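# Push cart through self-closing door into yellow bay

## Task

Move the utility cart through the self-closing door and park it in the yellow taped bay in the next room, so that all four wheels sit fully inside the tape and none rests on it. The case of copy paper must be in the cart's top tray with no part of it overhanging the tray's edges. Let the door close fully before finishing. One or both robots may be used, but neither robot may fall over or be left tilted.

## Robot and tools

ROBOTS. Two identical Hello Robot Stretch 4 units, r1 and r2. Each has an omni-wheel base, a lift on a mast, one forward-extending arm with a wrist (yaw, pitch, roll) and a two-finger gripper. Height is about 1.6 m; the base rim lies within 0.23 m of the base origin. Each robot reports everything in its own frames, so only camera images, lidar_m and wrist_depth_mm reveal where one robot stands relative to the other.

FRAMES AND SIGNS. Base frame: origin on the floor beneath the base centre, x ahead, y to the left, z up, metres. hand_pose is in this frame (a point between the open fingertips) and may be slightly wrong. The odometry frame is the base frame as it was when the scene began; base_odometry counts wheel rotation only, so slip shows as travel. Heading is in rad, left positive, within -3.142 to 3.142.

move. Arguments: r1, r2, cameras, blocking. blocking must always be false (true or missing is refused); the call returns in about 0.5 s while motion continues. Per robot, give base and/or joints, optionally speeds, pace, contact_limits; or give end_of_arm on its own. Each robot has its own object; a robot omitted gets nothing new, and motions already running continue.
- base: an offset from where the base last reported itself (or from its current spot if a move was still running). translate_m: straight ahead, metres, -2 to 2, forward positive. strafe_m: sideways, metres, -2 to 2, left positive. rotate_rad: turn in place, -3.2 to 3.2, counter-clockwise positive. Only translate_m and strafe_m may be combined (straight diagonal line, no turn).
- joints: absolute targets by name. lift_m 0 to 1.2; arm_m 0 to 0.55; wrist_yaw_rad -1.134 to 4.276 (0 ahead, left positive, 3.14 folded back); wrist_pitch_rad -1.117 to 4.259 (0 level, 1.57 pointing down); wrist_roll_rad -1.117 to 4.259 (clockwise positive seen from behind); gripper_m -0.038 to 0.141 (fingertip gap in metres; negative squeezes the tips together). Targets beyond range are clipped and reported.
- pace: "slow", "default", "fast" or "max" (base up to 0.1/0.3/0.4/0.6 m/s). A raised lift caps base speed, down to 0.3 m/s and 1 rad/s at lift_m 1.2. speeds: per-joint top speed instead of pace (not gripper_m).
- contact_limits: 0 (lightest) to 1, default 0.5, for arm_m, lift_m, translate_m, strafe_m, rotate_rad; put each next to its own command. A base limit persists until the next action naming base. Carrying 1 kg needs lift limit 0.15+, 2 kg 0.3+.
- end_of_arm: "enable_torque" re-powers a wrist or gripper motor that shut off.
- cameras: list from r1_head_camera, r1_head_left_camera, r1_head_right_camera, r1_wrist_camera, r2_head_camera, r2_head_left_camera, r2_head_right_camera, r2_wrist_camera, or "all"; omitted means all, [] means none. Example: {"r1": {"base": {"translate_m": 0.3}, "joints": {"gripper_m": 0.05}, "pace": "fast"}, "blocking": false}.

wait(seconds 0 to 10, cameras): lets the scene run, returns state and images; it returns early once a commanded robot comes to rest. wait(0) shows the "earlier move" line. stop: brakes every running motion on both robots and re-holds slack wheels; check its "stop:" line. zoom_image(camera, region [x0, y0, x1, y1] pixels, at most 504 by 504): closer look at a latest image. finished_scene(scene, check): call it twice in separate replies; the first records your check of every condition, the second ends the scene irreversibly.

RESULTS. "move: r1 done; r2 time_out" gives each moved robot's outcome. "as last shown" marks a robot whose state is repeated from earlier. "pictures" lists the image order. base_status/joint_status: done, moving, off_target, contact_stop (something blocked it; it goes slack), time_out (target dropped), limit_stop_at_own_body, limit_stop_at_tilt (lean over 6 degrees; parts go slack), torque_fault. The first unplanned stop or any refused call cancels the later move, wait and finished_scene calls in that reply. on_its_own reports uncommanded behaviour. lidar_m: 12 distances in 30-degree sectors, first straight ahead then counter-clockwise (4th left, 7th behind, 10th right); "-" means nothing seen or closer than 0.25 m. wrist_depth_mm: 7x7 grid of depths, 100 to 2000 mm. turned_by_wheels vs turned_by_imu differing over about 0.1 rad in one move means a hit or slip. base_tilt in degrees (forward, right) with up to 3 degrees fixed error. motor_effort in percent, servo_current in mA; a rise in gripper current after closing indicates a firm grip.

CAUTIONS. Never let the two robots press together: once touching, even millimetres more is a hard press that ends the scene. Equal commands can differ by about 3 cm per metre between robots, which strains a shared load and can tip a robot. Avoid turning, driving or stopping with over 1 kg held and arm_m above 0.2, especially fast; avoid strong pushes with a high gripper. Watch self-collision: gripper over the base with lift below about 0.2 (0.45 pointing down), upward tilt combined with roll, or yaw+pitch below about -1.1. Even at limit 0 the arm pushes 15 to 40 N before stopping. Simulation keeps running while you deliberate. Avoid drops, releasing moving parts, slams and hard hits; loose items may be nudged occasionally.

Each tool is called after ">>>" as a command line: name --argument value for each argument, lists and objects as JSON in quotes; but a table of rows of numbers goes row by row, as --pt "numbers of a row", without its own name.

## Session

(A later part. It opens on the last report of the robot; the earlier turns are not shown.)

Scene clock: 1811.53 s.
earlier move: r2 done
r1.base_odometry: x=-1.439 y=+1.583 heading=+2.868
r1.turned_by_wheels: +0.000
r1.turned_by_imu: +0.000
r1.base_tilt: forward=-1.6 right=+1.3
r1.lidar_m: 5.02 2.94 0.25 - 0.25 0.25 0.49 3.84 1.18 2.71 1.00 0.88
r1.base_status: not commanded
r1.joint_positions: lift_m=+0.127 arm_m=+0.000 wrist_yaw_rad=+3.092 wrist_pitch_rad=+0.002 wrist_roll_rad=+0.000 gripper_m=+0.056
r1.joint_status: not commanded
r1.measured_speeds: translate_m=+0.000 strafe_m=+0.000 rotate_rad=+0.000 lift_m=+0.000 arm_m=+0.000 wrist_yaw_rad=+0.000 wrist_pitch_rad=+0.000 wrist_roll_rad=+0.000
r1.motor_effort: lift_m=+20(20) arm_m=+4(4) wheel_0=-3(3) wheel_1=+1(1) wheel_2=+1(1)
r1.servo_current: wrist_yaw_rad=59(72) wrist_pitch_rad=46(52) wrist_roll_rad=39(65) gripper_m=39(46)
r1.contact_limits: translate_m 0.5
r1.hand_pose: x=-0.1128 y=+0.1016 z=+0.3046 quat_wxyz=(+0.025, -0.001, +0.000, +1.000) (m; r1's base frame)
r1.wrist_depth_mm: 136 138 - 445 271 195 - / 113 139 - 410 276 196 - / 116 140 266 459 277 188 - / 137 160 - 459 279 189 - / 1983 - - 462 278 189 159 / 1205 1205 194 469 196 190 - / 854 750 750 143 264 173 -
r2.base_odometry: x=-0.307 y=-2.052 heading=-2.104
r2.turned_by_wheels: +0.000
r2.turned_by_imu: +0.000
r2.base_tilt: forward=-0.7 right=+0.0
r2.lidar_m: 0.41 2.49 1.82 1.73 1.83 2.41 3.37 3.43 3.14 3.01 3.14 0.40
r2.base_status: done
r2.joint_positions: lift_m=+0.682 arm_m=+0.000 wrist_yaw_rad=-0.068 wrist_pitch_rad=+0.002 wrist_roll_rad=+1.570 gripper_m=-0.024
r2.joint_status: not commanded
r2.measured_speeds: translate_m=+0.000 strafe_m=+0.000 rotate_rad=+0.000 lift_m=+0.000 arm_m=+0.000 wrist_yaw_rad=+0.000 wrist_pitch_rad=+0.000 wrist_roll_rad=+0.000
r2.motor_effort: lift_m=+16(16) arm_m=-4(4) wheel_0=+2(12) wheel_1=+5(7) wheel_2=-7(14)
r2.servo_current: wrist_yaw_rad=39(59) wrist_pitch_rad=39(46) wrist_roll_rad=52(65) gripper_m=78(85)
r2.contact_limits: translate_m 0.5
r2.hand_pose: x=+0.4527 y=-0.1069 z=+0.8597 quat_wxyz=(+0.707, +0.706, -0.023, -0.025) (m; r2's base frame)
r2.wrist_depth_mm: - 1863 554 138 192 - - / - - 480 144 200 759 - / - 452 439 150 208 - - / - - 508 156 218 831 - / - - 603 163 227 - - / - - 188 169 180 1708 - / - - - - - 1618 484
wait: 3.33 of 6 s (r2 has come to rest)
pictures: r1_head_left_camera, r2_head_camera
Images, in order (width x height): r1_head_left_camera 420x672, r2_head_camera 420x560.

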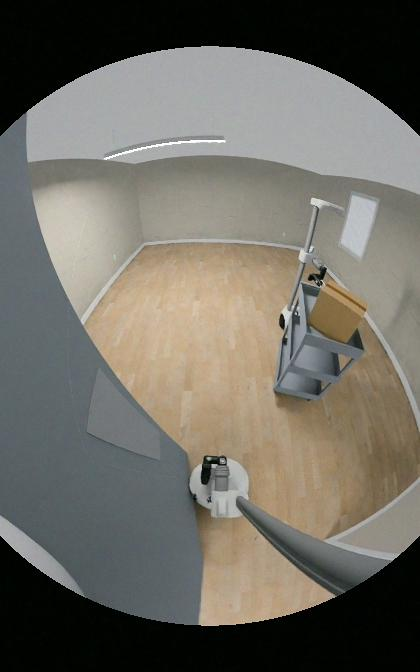

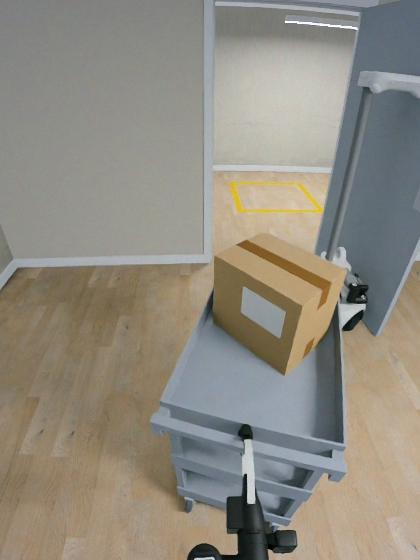

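>>> move --blocking false --cameras '[]' --r2 '{"base": {"translate_m": 0.25, "strafe_m": -0.08}, "pace": "slow", "contact_limits": {"translate_m": 0.5}}'

>>> wait --seconds 6 --cameras '["r2_head_camera", "r1_head_left_camera", "r1_head_right_camera"]'

Scene clock: 1821.80 s.
move: r2 moving
r1.base_odometry: x=-1.439 y=+1.583 heading=+2.868
r1.turned_by_wheels: +0.000
r1.turned_by_imu: +0.000
r1.base_tilt: forward=-1.6 right=+1.3
r1.lidar_m: 5.03 2.95 0.25 - 0.25 0.25 0.51 3.85 1.16 2.68 1.00 0.88
r1.base_status: not commanded
r1.joint_positions: lift_m=+0.127 arm_m=+0.000 wrist_yaw_rad=+3.092 wrist_pitch_rad=+0.002 wrist_roll_rad=+0.000 gripper_m=+0.056
r1.joint_status: not commanded
r1.measured_speeds: translate_m=+0.000 strafe_m=+0.000 rotate_rad=+0.000 lift_m=+0.000 arm_m=+0.000 wrist_yaw_rad=+0.000 wrist_pitch_rad=+0.000 wrist_roll_rad=+0.000
r1.motor_effort: lift_m=+20(20) arm_m=+4(4) wheel_0=-3(4) wheel_1=+1(1) wheel_2=+1(1)
r1.servo_current: wrist_yaw_rad=46(59) wrist_pitch_rad=39(46) wrist_roll_rad=65(65) gripper_m=39(46)
r1.contact_limits: translate_m 0.5
r1.hand_pose: x=-0.1128 y=+0.1016 z=+0.3046 quat_wxyz=(+0.025, -0.001, +0.000, +1.000) (m; r1's base frame)
r1.wrist_depth_mm: 136 138 - 452 273 194 - / 113 139 - 413 276 196 - / 117 140 268 452 276 189 - / 137 160 - 459 278 189 - / 1921 - - 462 277 190 159 / 1182 1229 195 469 196 189 - / 842 750 759 143 263 173 -
r2.base_odometry: x=-0.316 y=-2.061 heading=-2.104
r2.turned_by_wheels: +0.000
r2.turned_by_imu: +0.000
r2.base_tilt: forward=-0.7 right=+0.0
r2.lidar_m: 0.41 2.45 1.83 1.73 1.83 2.44 3.38 3.47 3.12 3.01 3.15 0.40
r2.base_status: translate_m moving; strafe_m moving
r2.joint_positions: lift_m=+0.682 arm_m=+0.000 wrist_yaw_rad=-0.068 wrist_pitch_rad=+0.002 wrist_roll_rad=+1.570 gripper_m=-0.024
r2.joint_status: not commanded
r2.measured_speeds: translate_m=+0.050 strafe_m=-0.016 rotate_rad=+0.001 lift_m=+0.000 arm_m=+0.000 wrist_yaw_rad=+0.000 wrist_pitch_rad=+0.000 wrist_roll_rad=+0.000
r2.motor_effort: lift_m=+16(16) arm_m=-3(4) wheel_0=+8(10) wheel_1=+6(7) wheel_2=-12(13)
r2.servo_current: wrist_yaw_rad=52(52) wrist_pitch_rad=33(46) wrist_roll_rad=46(52) gripper_m=78(85)
r2.contact_limits: translate_m 0.5
r2.hand_pose: x=+0.4527 y=-0.1069 z=+0.8597 quat_wxyz=(+0.707, +0.706, -0.023, -0.025) (m; r2's base frame)
r2.wrist_depth_mm: - 1661 549 137 191 - - / - - 480 143 200 768 - / - 445 436 149 208 - - / - - 508 155 217 831 - / - - 603 162 227 - - / - - 188 168 180 1618 - / - - - - - 1618 480
pictures: none
No camera images: "cameras" was empty.

Scene clock: 1825.17 s.
earlier move: r2 done
r1.base_odometry: x=-1.439 y=+1.583 heading=+2.868
r1.turned_by_wheels: +0.000
r1.turned_by_imu: +0.000
r1.base_tilt: forward=-1.6 right=+1.3
r1.lidar_m: 5.03 2.95 0.25 - 0.25 0.25 0.50 3.83 1.15 2.70 0.69 0.66
r1.base_status: not commanded
r1.joint_positions: lift_m=+0.127 arm_m=+0.000 wrist_yaw_rad=+3.092 wrist_pitch_rad=+0.002 wrist_roll_rad=+0.000 gripper_m=+0.056
r1.joint_status: not commanded
r1.measured_speeds: translate_m=+0.000 strafe_m=+0.000 rotate_rad=+0.000 lift_m=+0.000 arm_m=+0.000 wrist_yaw_rad=+0.000 wrist_pitch_rad=+0.000 wrist_roll_rad=+0.000
r1.motor_effort: lift_m=+20(20) arm_m=+4(4) wheel_0=-3(4) wheel_1=+1(1) wheel_2=+1(1)
r1.servo_current: wrist_yaw_rad=26(72) wrist_pitch_rad=39(52) wrist_roll_rad=52(65) gripper_m=46(52)
r1.contact_limits: translate_m 0.5
r1.hand_pose: x=-0.1128 y=+0.1016 z=+0.3046 quat_wxyz=(+0.025, -0.001, +0.000, +1.000) (m; r1's base frame)
r1.wrist_depth_mm: 136 138 - 445 273 195 - / 113 138 - 410 273 195 - / 117 140 267 452 276 187 - / 137 160 - 459 278 190 - / 1983 - - 462 278 189 159 / 1205 1205 195 466 196 189 - / 842 750 741 144 263 173 -
r2.base_odometry: x=-0.502 y=-2.227 heading=-2.104
r2.turned_by_wheels: +0.000
r2.turned_by_imu: +0.001
r2.base_tilt: forward=-0.7 right=+0.1
r2.lidar_m: 0.41 2.32 1.90 1.80 1.89 2.55 3.65 3.72 3.08 2.93 3.05 0.40
r2.base_status: done
r2.joint_positions: lift_m=+0.682 arm_m=+0.000 wrist_yaw_rad=-0.068 wrist_pitch_rad=+0.002 wrist_roll_rad=+1.570 gripper_m=-0.024
r2.joint_status: not commanded
r2.measured_speeds: translate_m=+0.000 strafe_m=+0.000 rotate_rad=+0.000 lift_m=+0.000 arm_m=+0.000 wrist_yaw_rad=+0.000 wrist_pitch_rad=+0.000 wrist_roll_rad=+0.000
r2.motor_effort: lift_m=+16(16) arm_m=-4(4) wheel_0=+5(11) wheel_1=+4(7) wheel_2=-5(13)
r2.servo_current: wrist_yaw_rad=46(65) wrist_pitch_rad=39(46) wrist_roll_rad=46(59) gripper_m=85(91)
r2.contact_limits: translate_m 0.5
r2.hand_pose: x=+0.4527 y=-0.1069 z=+0.8597 quat_wxyz=(+0.707, +0.706, -0.023, -0.025) (m; r2's base frame)
r2.wrist_depth_mm: - 1205 530 132 186 - - / - 469 452 136 194 750 - / - 452 439 143 206 - - / - - 521 152 214 - - / - - 634 161 227 - - / - - 187 168 180 1618 - / - 136 - - - 1618 469
wait: 3.37 of 6 s (r2 has come to rest)
pictures: r1_head_left_camera, r1_head_right_camera, r2_head_camera
Images, in order (width x height): r1_head_left_camera 420x672, r1_head_right_camera 420x672, r2_head_camera 420x560.

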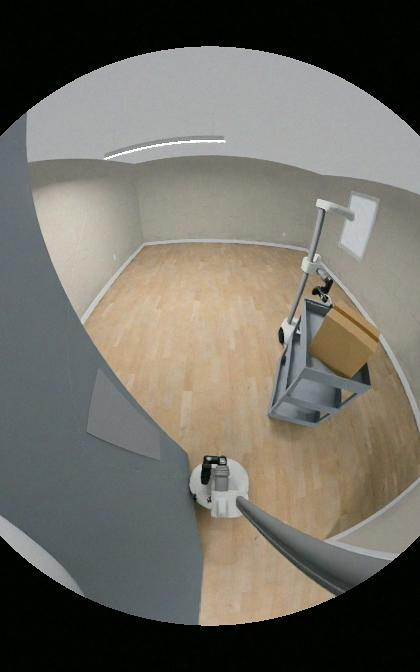

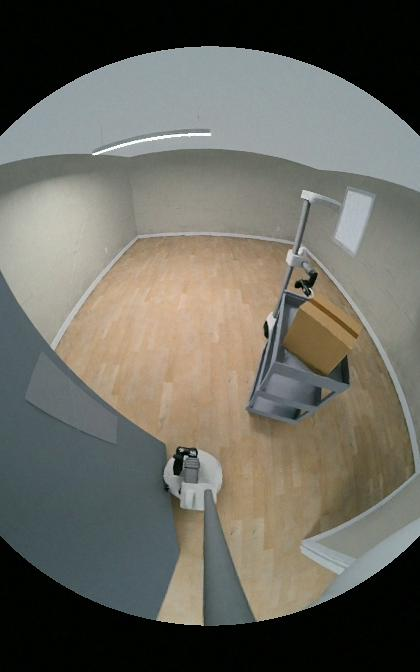

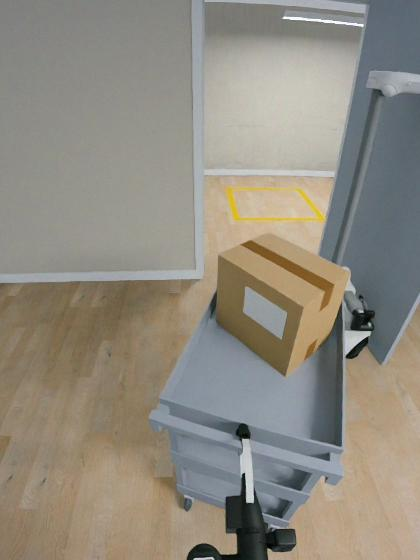

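>>> move --blocking false --cameras '[]' --r2 '{"base": {"translate_m": 0.0, "strafe_m": -0.13}, "pace": "slow", "contact_limits": {"translate_m": 0.5}}'

>>> wait --seconds 6 --cameras '["r2_head_camera", "r1_head_left_camera", "r1_head_right_camera"]'

Scene clock: 1869.03 s.
move: r2 moving
r1.base_odometry: x=-1.439 y=+1.583 heading=+2.868
r1.turned_by_wheels: +0.000
r1.turned_by_imu: +0.000
r1.base_tilt: forward=-1.6 right=+1.3
r1.lidar_m: 5.03 2.98 0.25 - 0.25 0.25 0.49 3.83 1.17 2.72 0.69 0.64
r1.base_status: not commanded
r1.joint_positions: lift_m=+0.127 arm_m=+0.000 wrist_yaw_rad=+3.092 wrist_pitch_rad=+0.002 wrist_roll_rad=+0.000 gripper_m=+0.056
r1.joint_status: not commanded
r1.measured_speeds: translate_m=+0.000 strafe_m=+0.000 rotate_rad=+0.000 lift_m=+0.000 arm_m=+0.000 wrist_yaw_rad=+0.000 wrist_pitch_rad=+0.000 wrist_roll_rad=+0.000
r1.motor_effort: lift_m=+20(20) arm_m=+4(4) wheel_0=-3(3) wheel_1=+1(1) wheel_2=+1(1)
r1.servo_current: wrist_yaw_rad=46(78) wrist_pitch_rad=46(52) wrist_roll_rad=33(72) gripper_m=46(46)
r1.contact_limits: translate_m 0.5
r1.hand_pose: x=-0.1128 y=+0.1016 z=+0.3046 quat_wxyz=(+0.025, -0.001, +0.000, +1.000) (m; r1's base frame)
r1.wrist_depth_mm: 136 138 - 449 272 194 - / 113 139 - 410 274 195 - / 117 140 268 452 277 187 - / 137 159 - 462 278 189 - / 1983 - - 462 281 190 159 / 1182 1182 195 466 196 189 - / 854 750 750 143 263 173 -
r2.base_odometry: x=-0.515 y=-2.219 heading=-2.104
r2.turned_by_wheels: +0.000
r2.turned_by_imu: +0.001
r2.base_tilt: forward=-0.7 right=+0.0
r2.lidar_m: 0.40 2.33 1.89 1.82 1.90 2.62 3.66 3.73 3.06 2.91 3.04 0.38
r2.base_status: translate_m moving; strafe_m moving
r2.joint_positions: lift_m=+0.682 arm_m=+0.000 wrist_yaw_rad=-0.066 wrist_pitch_rad=+0.002 wrist_roll_rad=+1.570 gripper_m=-0.024
r2.joint_status: not commanded
r2.measured_speeds: translate_m=+0.000 strafe_m=-0.057 rotate_rad=-0.002 lift_m=+0.000 arm_m=+0.000 wrist_yaw_rad=+0.000 wrist_pitch_rad=+0.000 wrist_roll_rad=+0.000
r2.motor_effort: lift_m=+16(16) arm_m=-4(4) wheel_0=+11(14) wheel_1=-8(9) wheel_2=+0(4)
r2.servo_current: wrist_yaw_rad=39(59) wrist_pitch_rad=39(46) wrist_roll_rad=46(59) gripper_m=78(85)
r2.contact_limits: translate_m 0.5
r2.hand_pose: x=+0.4529 y=-0.1062 z=+0.8597 quat_wxyz=(+0.707, +0.706, -0.022, -0.024) (m; r2's base frame)
r2.wrist_depth_mm: - 1308 535 132 186 - - / - 496 459 137 195 759 - / - 452 439 143 206 - - / - - 517 152 214 - - / - - 627 158 226 - - / - - 189 168 180 1618 517 / - - - - - 1618 469
pictures: none
No camera images: "cameras" was empty.

Scene clock: 1870.97 s.
earlier move: r2 done
r1.base_odometry: x=-1.439 y=+1.583 heading=+2.868
r1.turned_by_wheels: +0.000
r1.turned_by_imu: +0.000
r1.base_tilt: forward=-1.6 right=+1.3
r1.lidar_m: 5.03 2.94 0.25 - 0.25 0.25 0.49 3.86 1.18 2.71 0.62 0.58
r1.base_status: not commanded
r1.joint_positions: lift_m=+0.127 arm_m=+0.000 wrist_yaw_rad=+3.092 wrist_pitch_rad=+0.002 wrist_roll_rad=+0.000 gripper_m=+0.056
r1.joint_status: not commanded
r1.measured_speeds: translate_m=+0.000 strafe_m=+0.000 rotate_rad=+0.000 lift_m=+0.000 arm_m=+0.000 wrist_yaw_rad=+0.000 wrist_pitch_rad=+0.000 wrist_roll_rad=+0.000
r1.motor_effort: lift_m=+20(20) arm_m=+4(4) wheel_0=-3(3) wheel_1=+1(1) wheel_2=+1(1)
r1.servo_current: wrist_yaw_rad=59(78) wrist_pitch_rad=33(52) wrist_roll_rad=65(78) gripper_m=46(52)
r1.contact_limits: translate_m 0.5
r1.hand_pose: x=-0.1128 y=+0.1016 z=+0.3046 quat_wxyz=(+0.025, -0.001, +0.000, +1.000) (m; r1's base frame)
r1.wrist_depth_mm: 136 138 - 449 272 194 - / 113 139 - 407 274 195 - / 117 139 267 452 277 188 - / 137 160 - 455 277 189 - / 1983 - - 466 279 189 159 / 1205 1205 195 466 197 190 - / 842 759 750 144 263 173 -
r2.base_odometry: x=-0.614 y=-2.161 heading=-2.104
r2.turned_by_wheels: +0.000
r2.turned_by_imu: +0.001
r2.base_tilt: forward=-0.6 right=+0.0
r2.lidar_m: 0.41 0.44 2.02 1.95 2.02 2.79 3.64 3.75 2.93 2.79 2.93 0.41
r2.base_status: done
r2.joint_positions: lift_m=+0.682 arm_m=+0.000 wrist_yaw_rad=-0.065 wrist_pitch_rad=+0.002 wrist_roll_rad=+1.570 gripper_m=-0.024
r2.joint_status: not commanded
r2.measured_speeds: translate_m=+0.000 strafe_m=+0.000 rotate_rad=+0.000 lift_m=+0.000 arm_m=+0.000 wrist_yaw_rad=+0.000 wrist_pitch_rad=+0.000 wrist_roll_rad=+0.000
r2.motor_effort: lift_m=+16(16) arm_m=-4(4) wheel_0=+6(14) wheel_1=-4(9) wheel_2=+0(4)
r2.servo_current: wrist_yaw_rad=39(59) wrist_pitch_rad=39(46) wrist_roll_rad=59(59) gripper_m=78(91)
r2.contact_limits: translate_m 0.5
r2.hand_pose: x=+0.4530 y=-0.1060 z=+0.8597 quat_wxyz=(+0.707, +0.706, -0.022, -0.024) (m; r2's base frame)
r2.wrist_depth_mm: - - - 155 211 1229 - / - - 609 158 216 750 - / - 521 469 161 221 - - / - 500 477 164 224 831 - / - - 539 168 231 842 - / - - 187 172 180 - - / - - - - - 1576 496
wait: 1.93 of 6 s (r2 has come to rest)
pictures: r1_head_left_camera, r1_head_right_camera, r2_head_camera
Images, in order (width x height): r1_head_left_camera 420x672, r1_head_right_camera 420x672, r2_head_camera 420x560.

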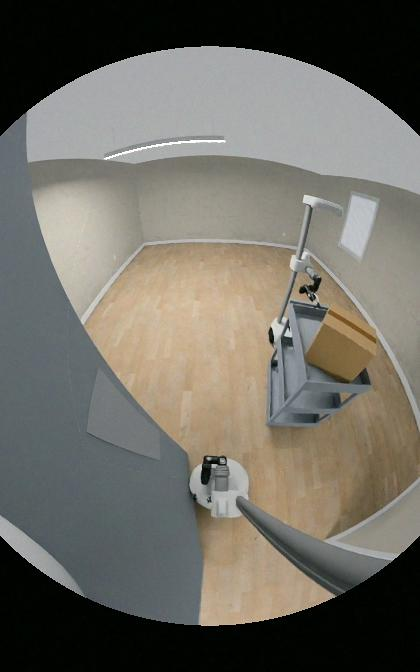

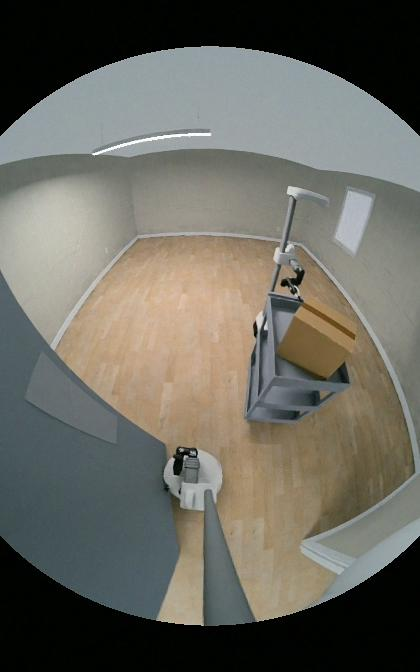

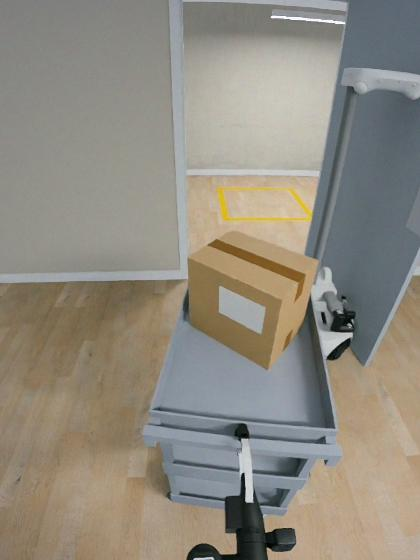

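>>> move --blocking false --cameras '[]' --r2 '{"base": {"translate_m": 0.2, "strafe_m": -0.055}, "pace": "slow", "contact_limits": {"translate_m": 0.5}}'

>>> wait --seconds 6 --cameras '["r2_head_camera", "r1_head_left_camera", "r1_head_right_camera"]'

Scene clock: 1909.87 s.
move: r2 moving
r1.base_odometry: x=-1.439 y=+1.583 heading=+2.868
r1.turned_by_wheels: +0.000
r1.turned_by_imu: +0.000
r1.base_tilt: forward=-1.5 right=+1.3
r1.lidar_m: 5.03 2.90 0.25 - 0.25 0.25 0.50 3.83 1.15 2.72 0.59 0.57
r1.base_status: not commanded
r1.joint_positions: lift_m=+0.127 arm_m=+0.000 wrist_yaw_rad=+3.092 wrist_pitch_rad=+0.002 wrist_roll_rad=+0.000 gripper_m=+0.056
r1.joint_status: not commanded
r1.measured_speeds: translate_m=+0.000 strafe_m=+0.000 rotate_rad=+0.000 lift_m=+0.000 arm_m=+0.000 wrist_yaw_rad=+0.000 wrist_pitch_rad=+0.000 wrist_roll_rad=+0.000
r1.motor_effort: lift_m=+20(20) arm_m=+4(4) wheel_0=-3(3) wheel_1=+1(1) wheel_2=+1(1)
r1.servo_current: wrist_yaw_rad=46(65) wrist_pitch_rad=46(46) wrist_roll_rad=46(65) gripper_m=39(46)
r1.contact_limits: translate_m 0.5
r1.hand_pose: x=-0.1128 y=+0.1016 z=+0.3046 quat_wxyz=(+0.025, -0.001, +0.000, +1.000) (m; r1's base frame)
r1.wrist_depth_mm: 136 138 - 445 273 193 - / 113 139 - 413 276 195 - / 117 140 267 455 276 189 - / 137 159 - 459 278 189 - / 1983 - - 466 279 189 159 / 1205 1205 194 469 196 189 - / 854 759 759 143 262 172 -
r2.base_odometry: x=-0.624 y=-2.169 heading=-2.104
r2.turned_by_wheels: +0.000
r2.turned_by_imu: +0.001
r2.base_tilt: forward=-0.7 right=+0.0
r2.lidar_m: 0.40 0.47 2.01 1.94 2.03 2.76 3.66 3.73 2.94 2.81 2.92 0.41
r2.base_status: translate_m moving; strafe_m moving
r2.joint_positions: lift_m=+0.682 arm_m=+0.000 wrist_yaw_rad=-0.066 wrist_pitch_rad=+0.002 wrist_roll_rad=+1.570 gripper_m=-0.024
r2.joint_status: not commanded
r2.measured_speeds: translate_m=+0.050 strafe_m=-0.013 rotate_rad=+0.003 lift_m=+0.000 arm_m=+0.000 wrist_yaw_rad=-0.013 wrist_pitch_rad=+0.000 wrist_roll_rad=+0.000
r2.motor_effort: lift_m=+16(16) arm_m=-4(4) wheel_0=+4(9) wheel_1=+7(7) wheel_2=-13(13)
r2.servo_current: wrist_yaw_rad=39(52) wrist_pitch_rad=46(46) wrist_roll_rad=39(52) gripper_m=78(85)
r2.contact_limits: translate_m 0.5
r2.hand_pose: x=+0.4529 y=-0.1063 z=+0.8597 quat_wxyz=(+0.707, +0.706, -0.023, -0.024) (m; r2's base frame)
r2.wrist_depth_mm: 1921 - - 158 214 1182 - / - - 1308 160 219 778 - / - - 480 163 222 - - / - 492 473 165 226 831 - / - 1921 535 168 229 842 - / - - 188 171 180 - - / - - - - 237 1576 500
pictures: none
No camera images: "cameras" was empty.

Scene clock: 1912.70 s.
earlier move: r2 done
r1.base_odometry: x=-1.439 y=+1.583 heading=+2.868
r1.turned_by_wheels: +0.000
r1.turned_by_imu: +0.000
r1.base_tilt: forward=-1.6 right=+1.3
r1.lidar_m: 5.02 2.95 0.25 - 0.25 0.25 0.49 3.85 1.15 2.74 0.38 0.41
r1.base_status: not commanded
r1.joint_positions: lift_m=+0.127 arm_m=+0.000 wrist_yaw_rad=+3.092 wrist_pitch_rad=+0.002 wrist_roll_rad=+0.000 gripper_m=+0.056
r1.joint_status: not commanded
r1.measured_speeds: translate_m=+0.000 strafe_m=+0.000 rotate_rad=+0.000 lift_m=+0.000 arm_m=+0.000 wrist_yaw_rad=+0.000 wrist_pitch_rad=+0.000 wrist_roll_rad=+0.000
r1.motor_effort: lift_m=+20(20) arm_m=+4(4) wheel_0=-2(3) wheel_1=+1(1) wheel_2=+1(1)
r1.servo_current: wrist_yaw_rad=52(72) wrist_pitch_rad=39(52) wrist_roll_rad=33(65) gripper_m=39(52)
r1.contact_limits: translate_m 0.5
r1.hand_pose: x=-0.1128 y=+0.1016 z=+0.3046 quat_wxyz=(+0.025, -0.001, +0.000, +1.000) (m; r1's base frame)
r1.wrist_depth_mm: 136 138 - 445 272 195 - / 113 139 - 413 274 196 - / 117 139 267 452 277 188 - / 137 160 - 459 278 189 - / 1983 - - 466 279 189 159 / 1205 1205 195 469 196 189 - / 854 750 759 143 263 173 -
r2.base_odometry: x=-0.763 y=-2.305 heading=-2.104
r2.turned_by_wheels: +0.000
r2.turned_by_imu: -0.001
r2.base_tilt: forward=-0.7 right=+0.1
r2.lidar_m: 0.40 2.13 2.07 2.01 2.09 2.86 3.89 3.88 2.86 2.74 1.45 0.41
r2.base_status: done
r2.joint_positions: lift_m=+0.682 arm_m=+0.000 wrist_yaw_rad=-0.068 wrist_pitch_rad=+0.002 wrist_roll_rad=+1.570 gripper_m=-0.024
r2.joint_status: not commanded
r2.measured_speeds: translate_m=+0.000 strafe_m=+0.000 rotate_rad=+0.000 lift_m=+0.000 arm_m=+0.000 wrist_yaw_rad=+0.000 wrist_pitch_rad=+0.000 wrist_roll_rad=+0.000
r2.motor_effort: lift_m=+16(16) arm_m=-4(4) wheel_0=+1(11) wheel_1=+4(7) wheel_2=-8(13)
r2.servo_current: wrist_yaw_rad=46(65) wrist_pitch_rad=46(52) wrist_roll_rad=33(65) gripper_m=78(91)
r2.contact_limits: translate_m 0.5
r2.hand_pose: x=+0.4526 y=-0.1069 z=+0.8597 quat_wxyz=(+0.707, +0.706, -0.023, -0.025) (m; r2's base frame)
r2.wrist_depth_mm: - - - 155 211 1118 - / - - 603 158 216 - - / 1808 - 466 161 220 - - / 1808 500 477 164 224 831 - / 1808 - 549 168 229 - - / - - 187 171 181 - - / - 136 - - - 554 492
wait: 2.83 of 6 s (r2 has come to rest)
pictures: r1_head_left_camera, r1_head_right_camera, r2_head_camera
Images, in order (width x height): r1_head_left_camera 420x672, r1_head_right_camera 420x672, r2_head_camera 420x560.

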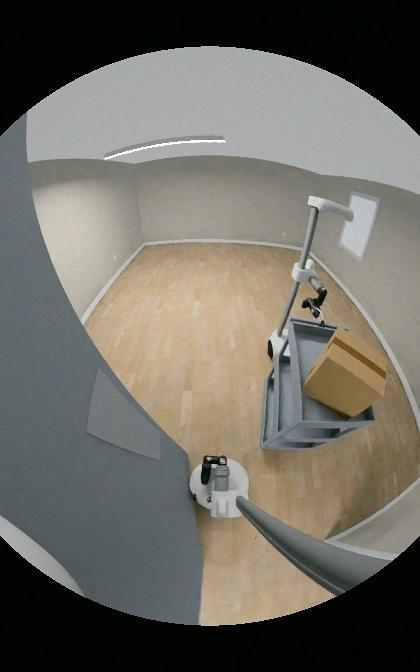

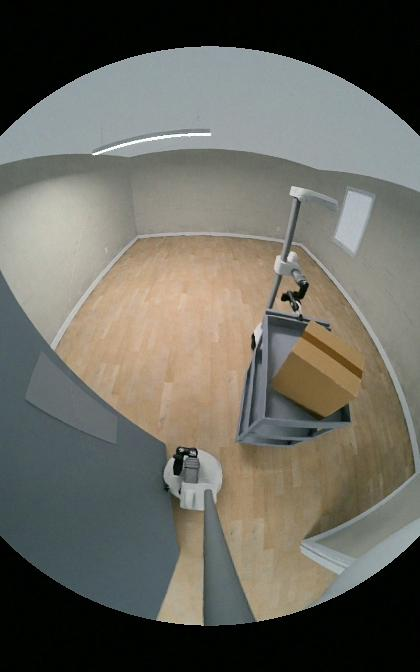

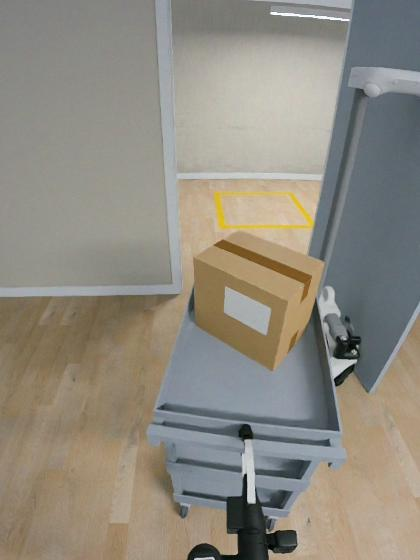

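>>> move --blocking false --cameras '[]' --r2 '{"base": {"translate_m": -0.42, "strafe_m": 0.18}, "pace": "slow", "contact_limits": {"translate_m": 0.5}}'

>>> wait --seconds 8 --cameras '["r2_head_camera", "r1_head_right_camera"]'

Scene clock: 1975.33 s.
move: r2 moving
r1.base_odometry: x=-1.439 y=+1.583 heading=+2.868
r1.turned_by_wheels: +0.000
r1.turned_by_imu: +0.000
r1.base_tilt: forward=-1.6 right=+1.3
r1.lidar_m: 5.03 2.94 0.25 - 0.25 0.25 0.48 3.85 1.15 2.70 0.40 0.43
r1.base_status: not commanded
r1.joint_positions: lift_m=+0.127 arm_m=+0.000 wrist_yaw_rad=+3.092 wrist_pitch_rad=+0.002 wrist_roll_rad=+0.000 gripper_m=+0.056
r1.joint_status: not commanded
r1.measured_speeds: translate_m=+0.000 strafe_m=+0.000 rotate_rad=+0.000 lift_m=+0.000 arm_m=+0.000 wrist_yaw_rad=+0.000 wrist_pitch_rad=+0.000 wrist_roll_rad=+0.000
r1.motor_effort: lift_m=+20(20) arm_m=+4(4) wheel_0=-3(3) wheel_1=+1(1) wheel_2=+1(1)
r1.servo_current: wrist_yaw_rad=46(65) wrist_pitch_rad=39(52) wrist_roll_rad=46(59) gripper_m=46(46)
r1.contact_limits: translate_m 0.5
r1.hand_pose: x=-0.1128 y=+0.1016 z=+0.3046 quat_wxyz=(+0.025, -0.001, +0.000, +1.000) (m; r1's base frame)
r1.wrist_depth_mm: 136 138 - 452 273 194 - / 113 139 - 407 274 195 - / 117 140 268 459 276 187 - / 136 160 - 459 278 189 - / 1983 - - 462 278 190 159 / 1182 1205 195 469 197 190 - / 842 759 741 143 264 172 -
r2.base_odometry: x=-0.752 y=-2.297 heading=-2.105
r2.turned_by_wheels: -0.001
r2.turned_by_imu: +0.000
r2.base_tilt: forward=-0.7 right=+0.1
r2.lidar_m: 0.39 2.17 2.08 2.00 2.08 2.84 3.86 3.90 2.87 2.75 2.84 0.42
r2.base_status: translate_m moving; strafe_m moving
r2.joint_positions: lift_m=+0.682 arm_m=+0.000 wrist_yaw_rad=-0.068 wrist_pitch_rad=+0.002 wrist_roll_rad=+1.570 gripper_m=-0.024
r2.joint_status: not commanded
r2.measured_speeds: translate_m=-0.049 strafe_m=+0.021 rotate_rad=+0.000 lift_m=+0.000 arm_m=+0.000 wrist_yaw_rad=+0.000 wrist_pitch_rad=+0.000 wrist_roll_rad=+0.000
r2.motor_effort: lift_m=+16(16) arm_m=-4(4) wheel_0=-8(14) wheel_1=-6(6) wheel_2=+8(9)
r2.servo_current: wrist_yaw_rad=52(52) wrist_pitch_rad=46(46) wrist_roll_rad=20(52) gripper_m=85(85)
r2.contact_limits: translate_m 0.5
r2.hand_pose: x=+0.4526 y=-0.1069 z=+0.8597 quat_wxyz=(+0.707, +0.706, -0.023, -0.025) (m; r2's base frame)
r2.wrist_depth_mm: - - - 155 211 1160 - / - - 597 158 216 - - / 1808 517 466 161 220 - - / 1863 496 477 164 225 831 - / - - 544 168 229 - - / - - 187 171 181 - - / - 136 - - - 554 488
pictures: none
No camera images: "cameras" was empty.

Scene clock: 1980.60 s.
earlier move: r2 done
r1.base_odometry: x=-1.439 y=+1.583 heading=+2.868
r1.turned_by_wheels: +0.000
r1.turned_by_imu: +0.000
r1.base_tilt: forward=-1.6 right=+1.3
r1.lidar_m: 5.02 2.95 0.25 - 0.25 0.25 0.48 3.85 1.17 2.68 0.96 0.82
r1.base_status: not commanded
r1.joint_positions: lift_m=+0.127 arm_m=+0.000 wrist_yaw_rad=+3.092 wrist_pitch_rad=+0.002 wrist_roll_rad=+0.000 gripper_m=+0.056
r1.joint_status: not commanded
r1.measured_speeds: translate_m=+0.000 strafe_m=+0.000 rotate_rad=+0.000 lift_m=+0.000 arm_m=+0.000 wrist_yaw_rad=+0.000 wrist_pitch_rad=+0.000 wrist_roll_rad=+0.000
r1.motor_effort: lift_m=+20(20) arm_m=+4(4) wheel_0=-3(3) wheel_1=+1(1) wheel_2=+1(1)
r1.servo_current: wrist_yaw_rad=46(65) wrist_pitch_rad=33(52) wrist_roll_rad=39(85) gripper_m=39(52)
r1.contact_limits: translate_m 0.5
r1.hand_pose: x=-0.1128 y=+0.1016 z=+0.3046 quat_wxyz=(+0.025, -0.001, +0.000, +1.000) (m; r1's base frame)
r1.wrist_depth_mm: 136 138 - 449 272 194 - / 113 139 - 407 274 195 - / 117 140 267 459 277 187 - / 137 159 - 462 281 189 - / 1983 - - 462 279 189 158 / 1182 1205 195 466 197 190 - / 842 750 759 143 264 172 -
r2.base_odometry: x=-0.395 y=-2.035 heading=-2.104
r2.turned_by_wheels: +0.001
r2.turned_by_imu: +0.001
r2.base_tilt: forward=-0.6 right=+0.1
r2.lidar_m: 0.41 0.47 1.87 1.81 1.88 2.62 3.41 3.51 3.06 2.91 3.07 0.41
r2.base_status: done
r2.joint_positions: lift_m=+0.682 arm_m=+0.000 wrist_yaw_rad=-0.065 wrist_pitch_rad=+0.002 wrist_roll_rad=+1.570 gripper_m=-0.024
r2.joint_status: not commanded
r2.measured_speeds: translate_m=+0.000 strafe_m=+0.000 rotate_rad=+0.000 lift_m=+0.000 arm_m=+0.000 wrist_yaw_rad=+0.000 wrist_pitch_rad=+0.000 wrist_roll_rad=+0.000
r2.motor_effort: lift_m=+16(16) arm_m=-4(4) wheel_0=-2(14) wheel_1=-5(8) wheel_2=+8(12)
r2.servo_current: wrist_yaw_rad=39(59) wrist_pitch_rad=46(52) wrist_roll_rad=52(59) gripper_m=78(91)
r2.contact_limits: translate_m 0.5
r2.hand_pose: x=+0.4530 y=-0.1060 z=+0.8597 quat_wxyz=(+0.707, +0.706, -0.022, -0.024) (m; r2's base frame)
r2.wrist_depth_mm: - 1576 - 148 204 1336 - / - - 549 152 209 - - / - 480 449 155 215 - - / - - 484 161 223 831 - / - - 559 166 229 - - / - - 188 170 179 - - / - - - - 242 1618 496
wait: 5.27 of 8 s (r2 has come to rest)
pictures: r1_head_right_camera, r2_head_camera
Images, in order (width x height): r1_head_right_camera 420x672, r2_head_camera 420x560.

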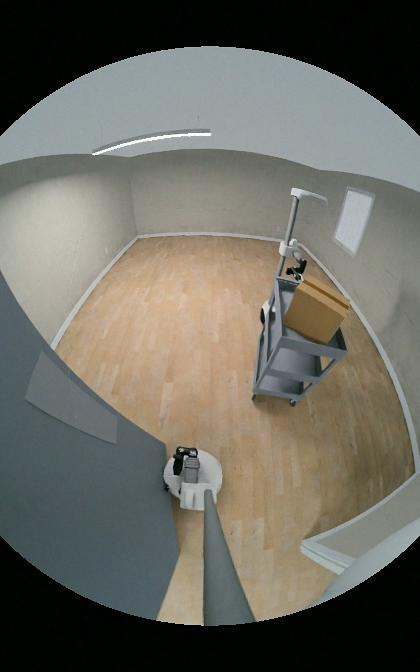

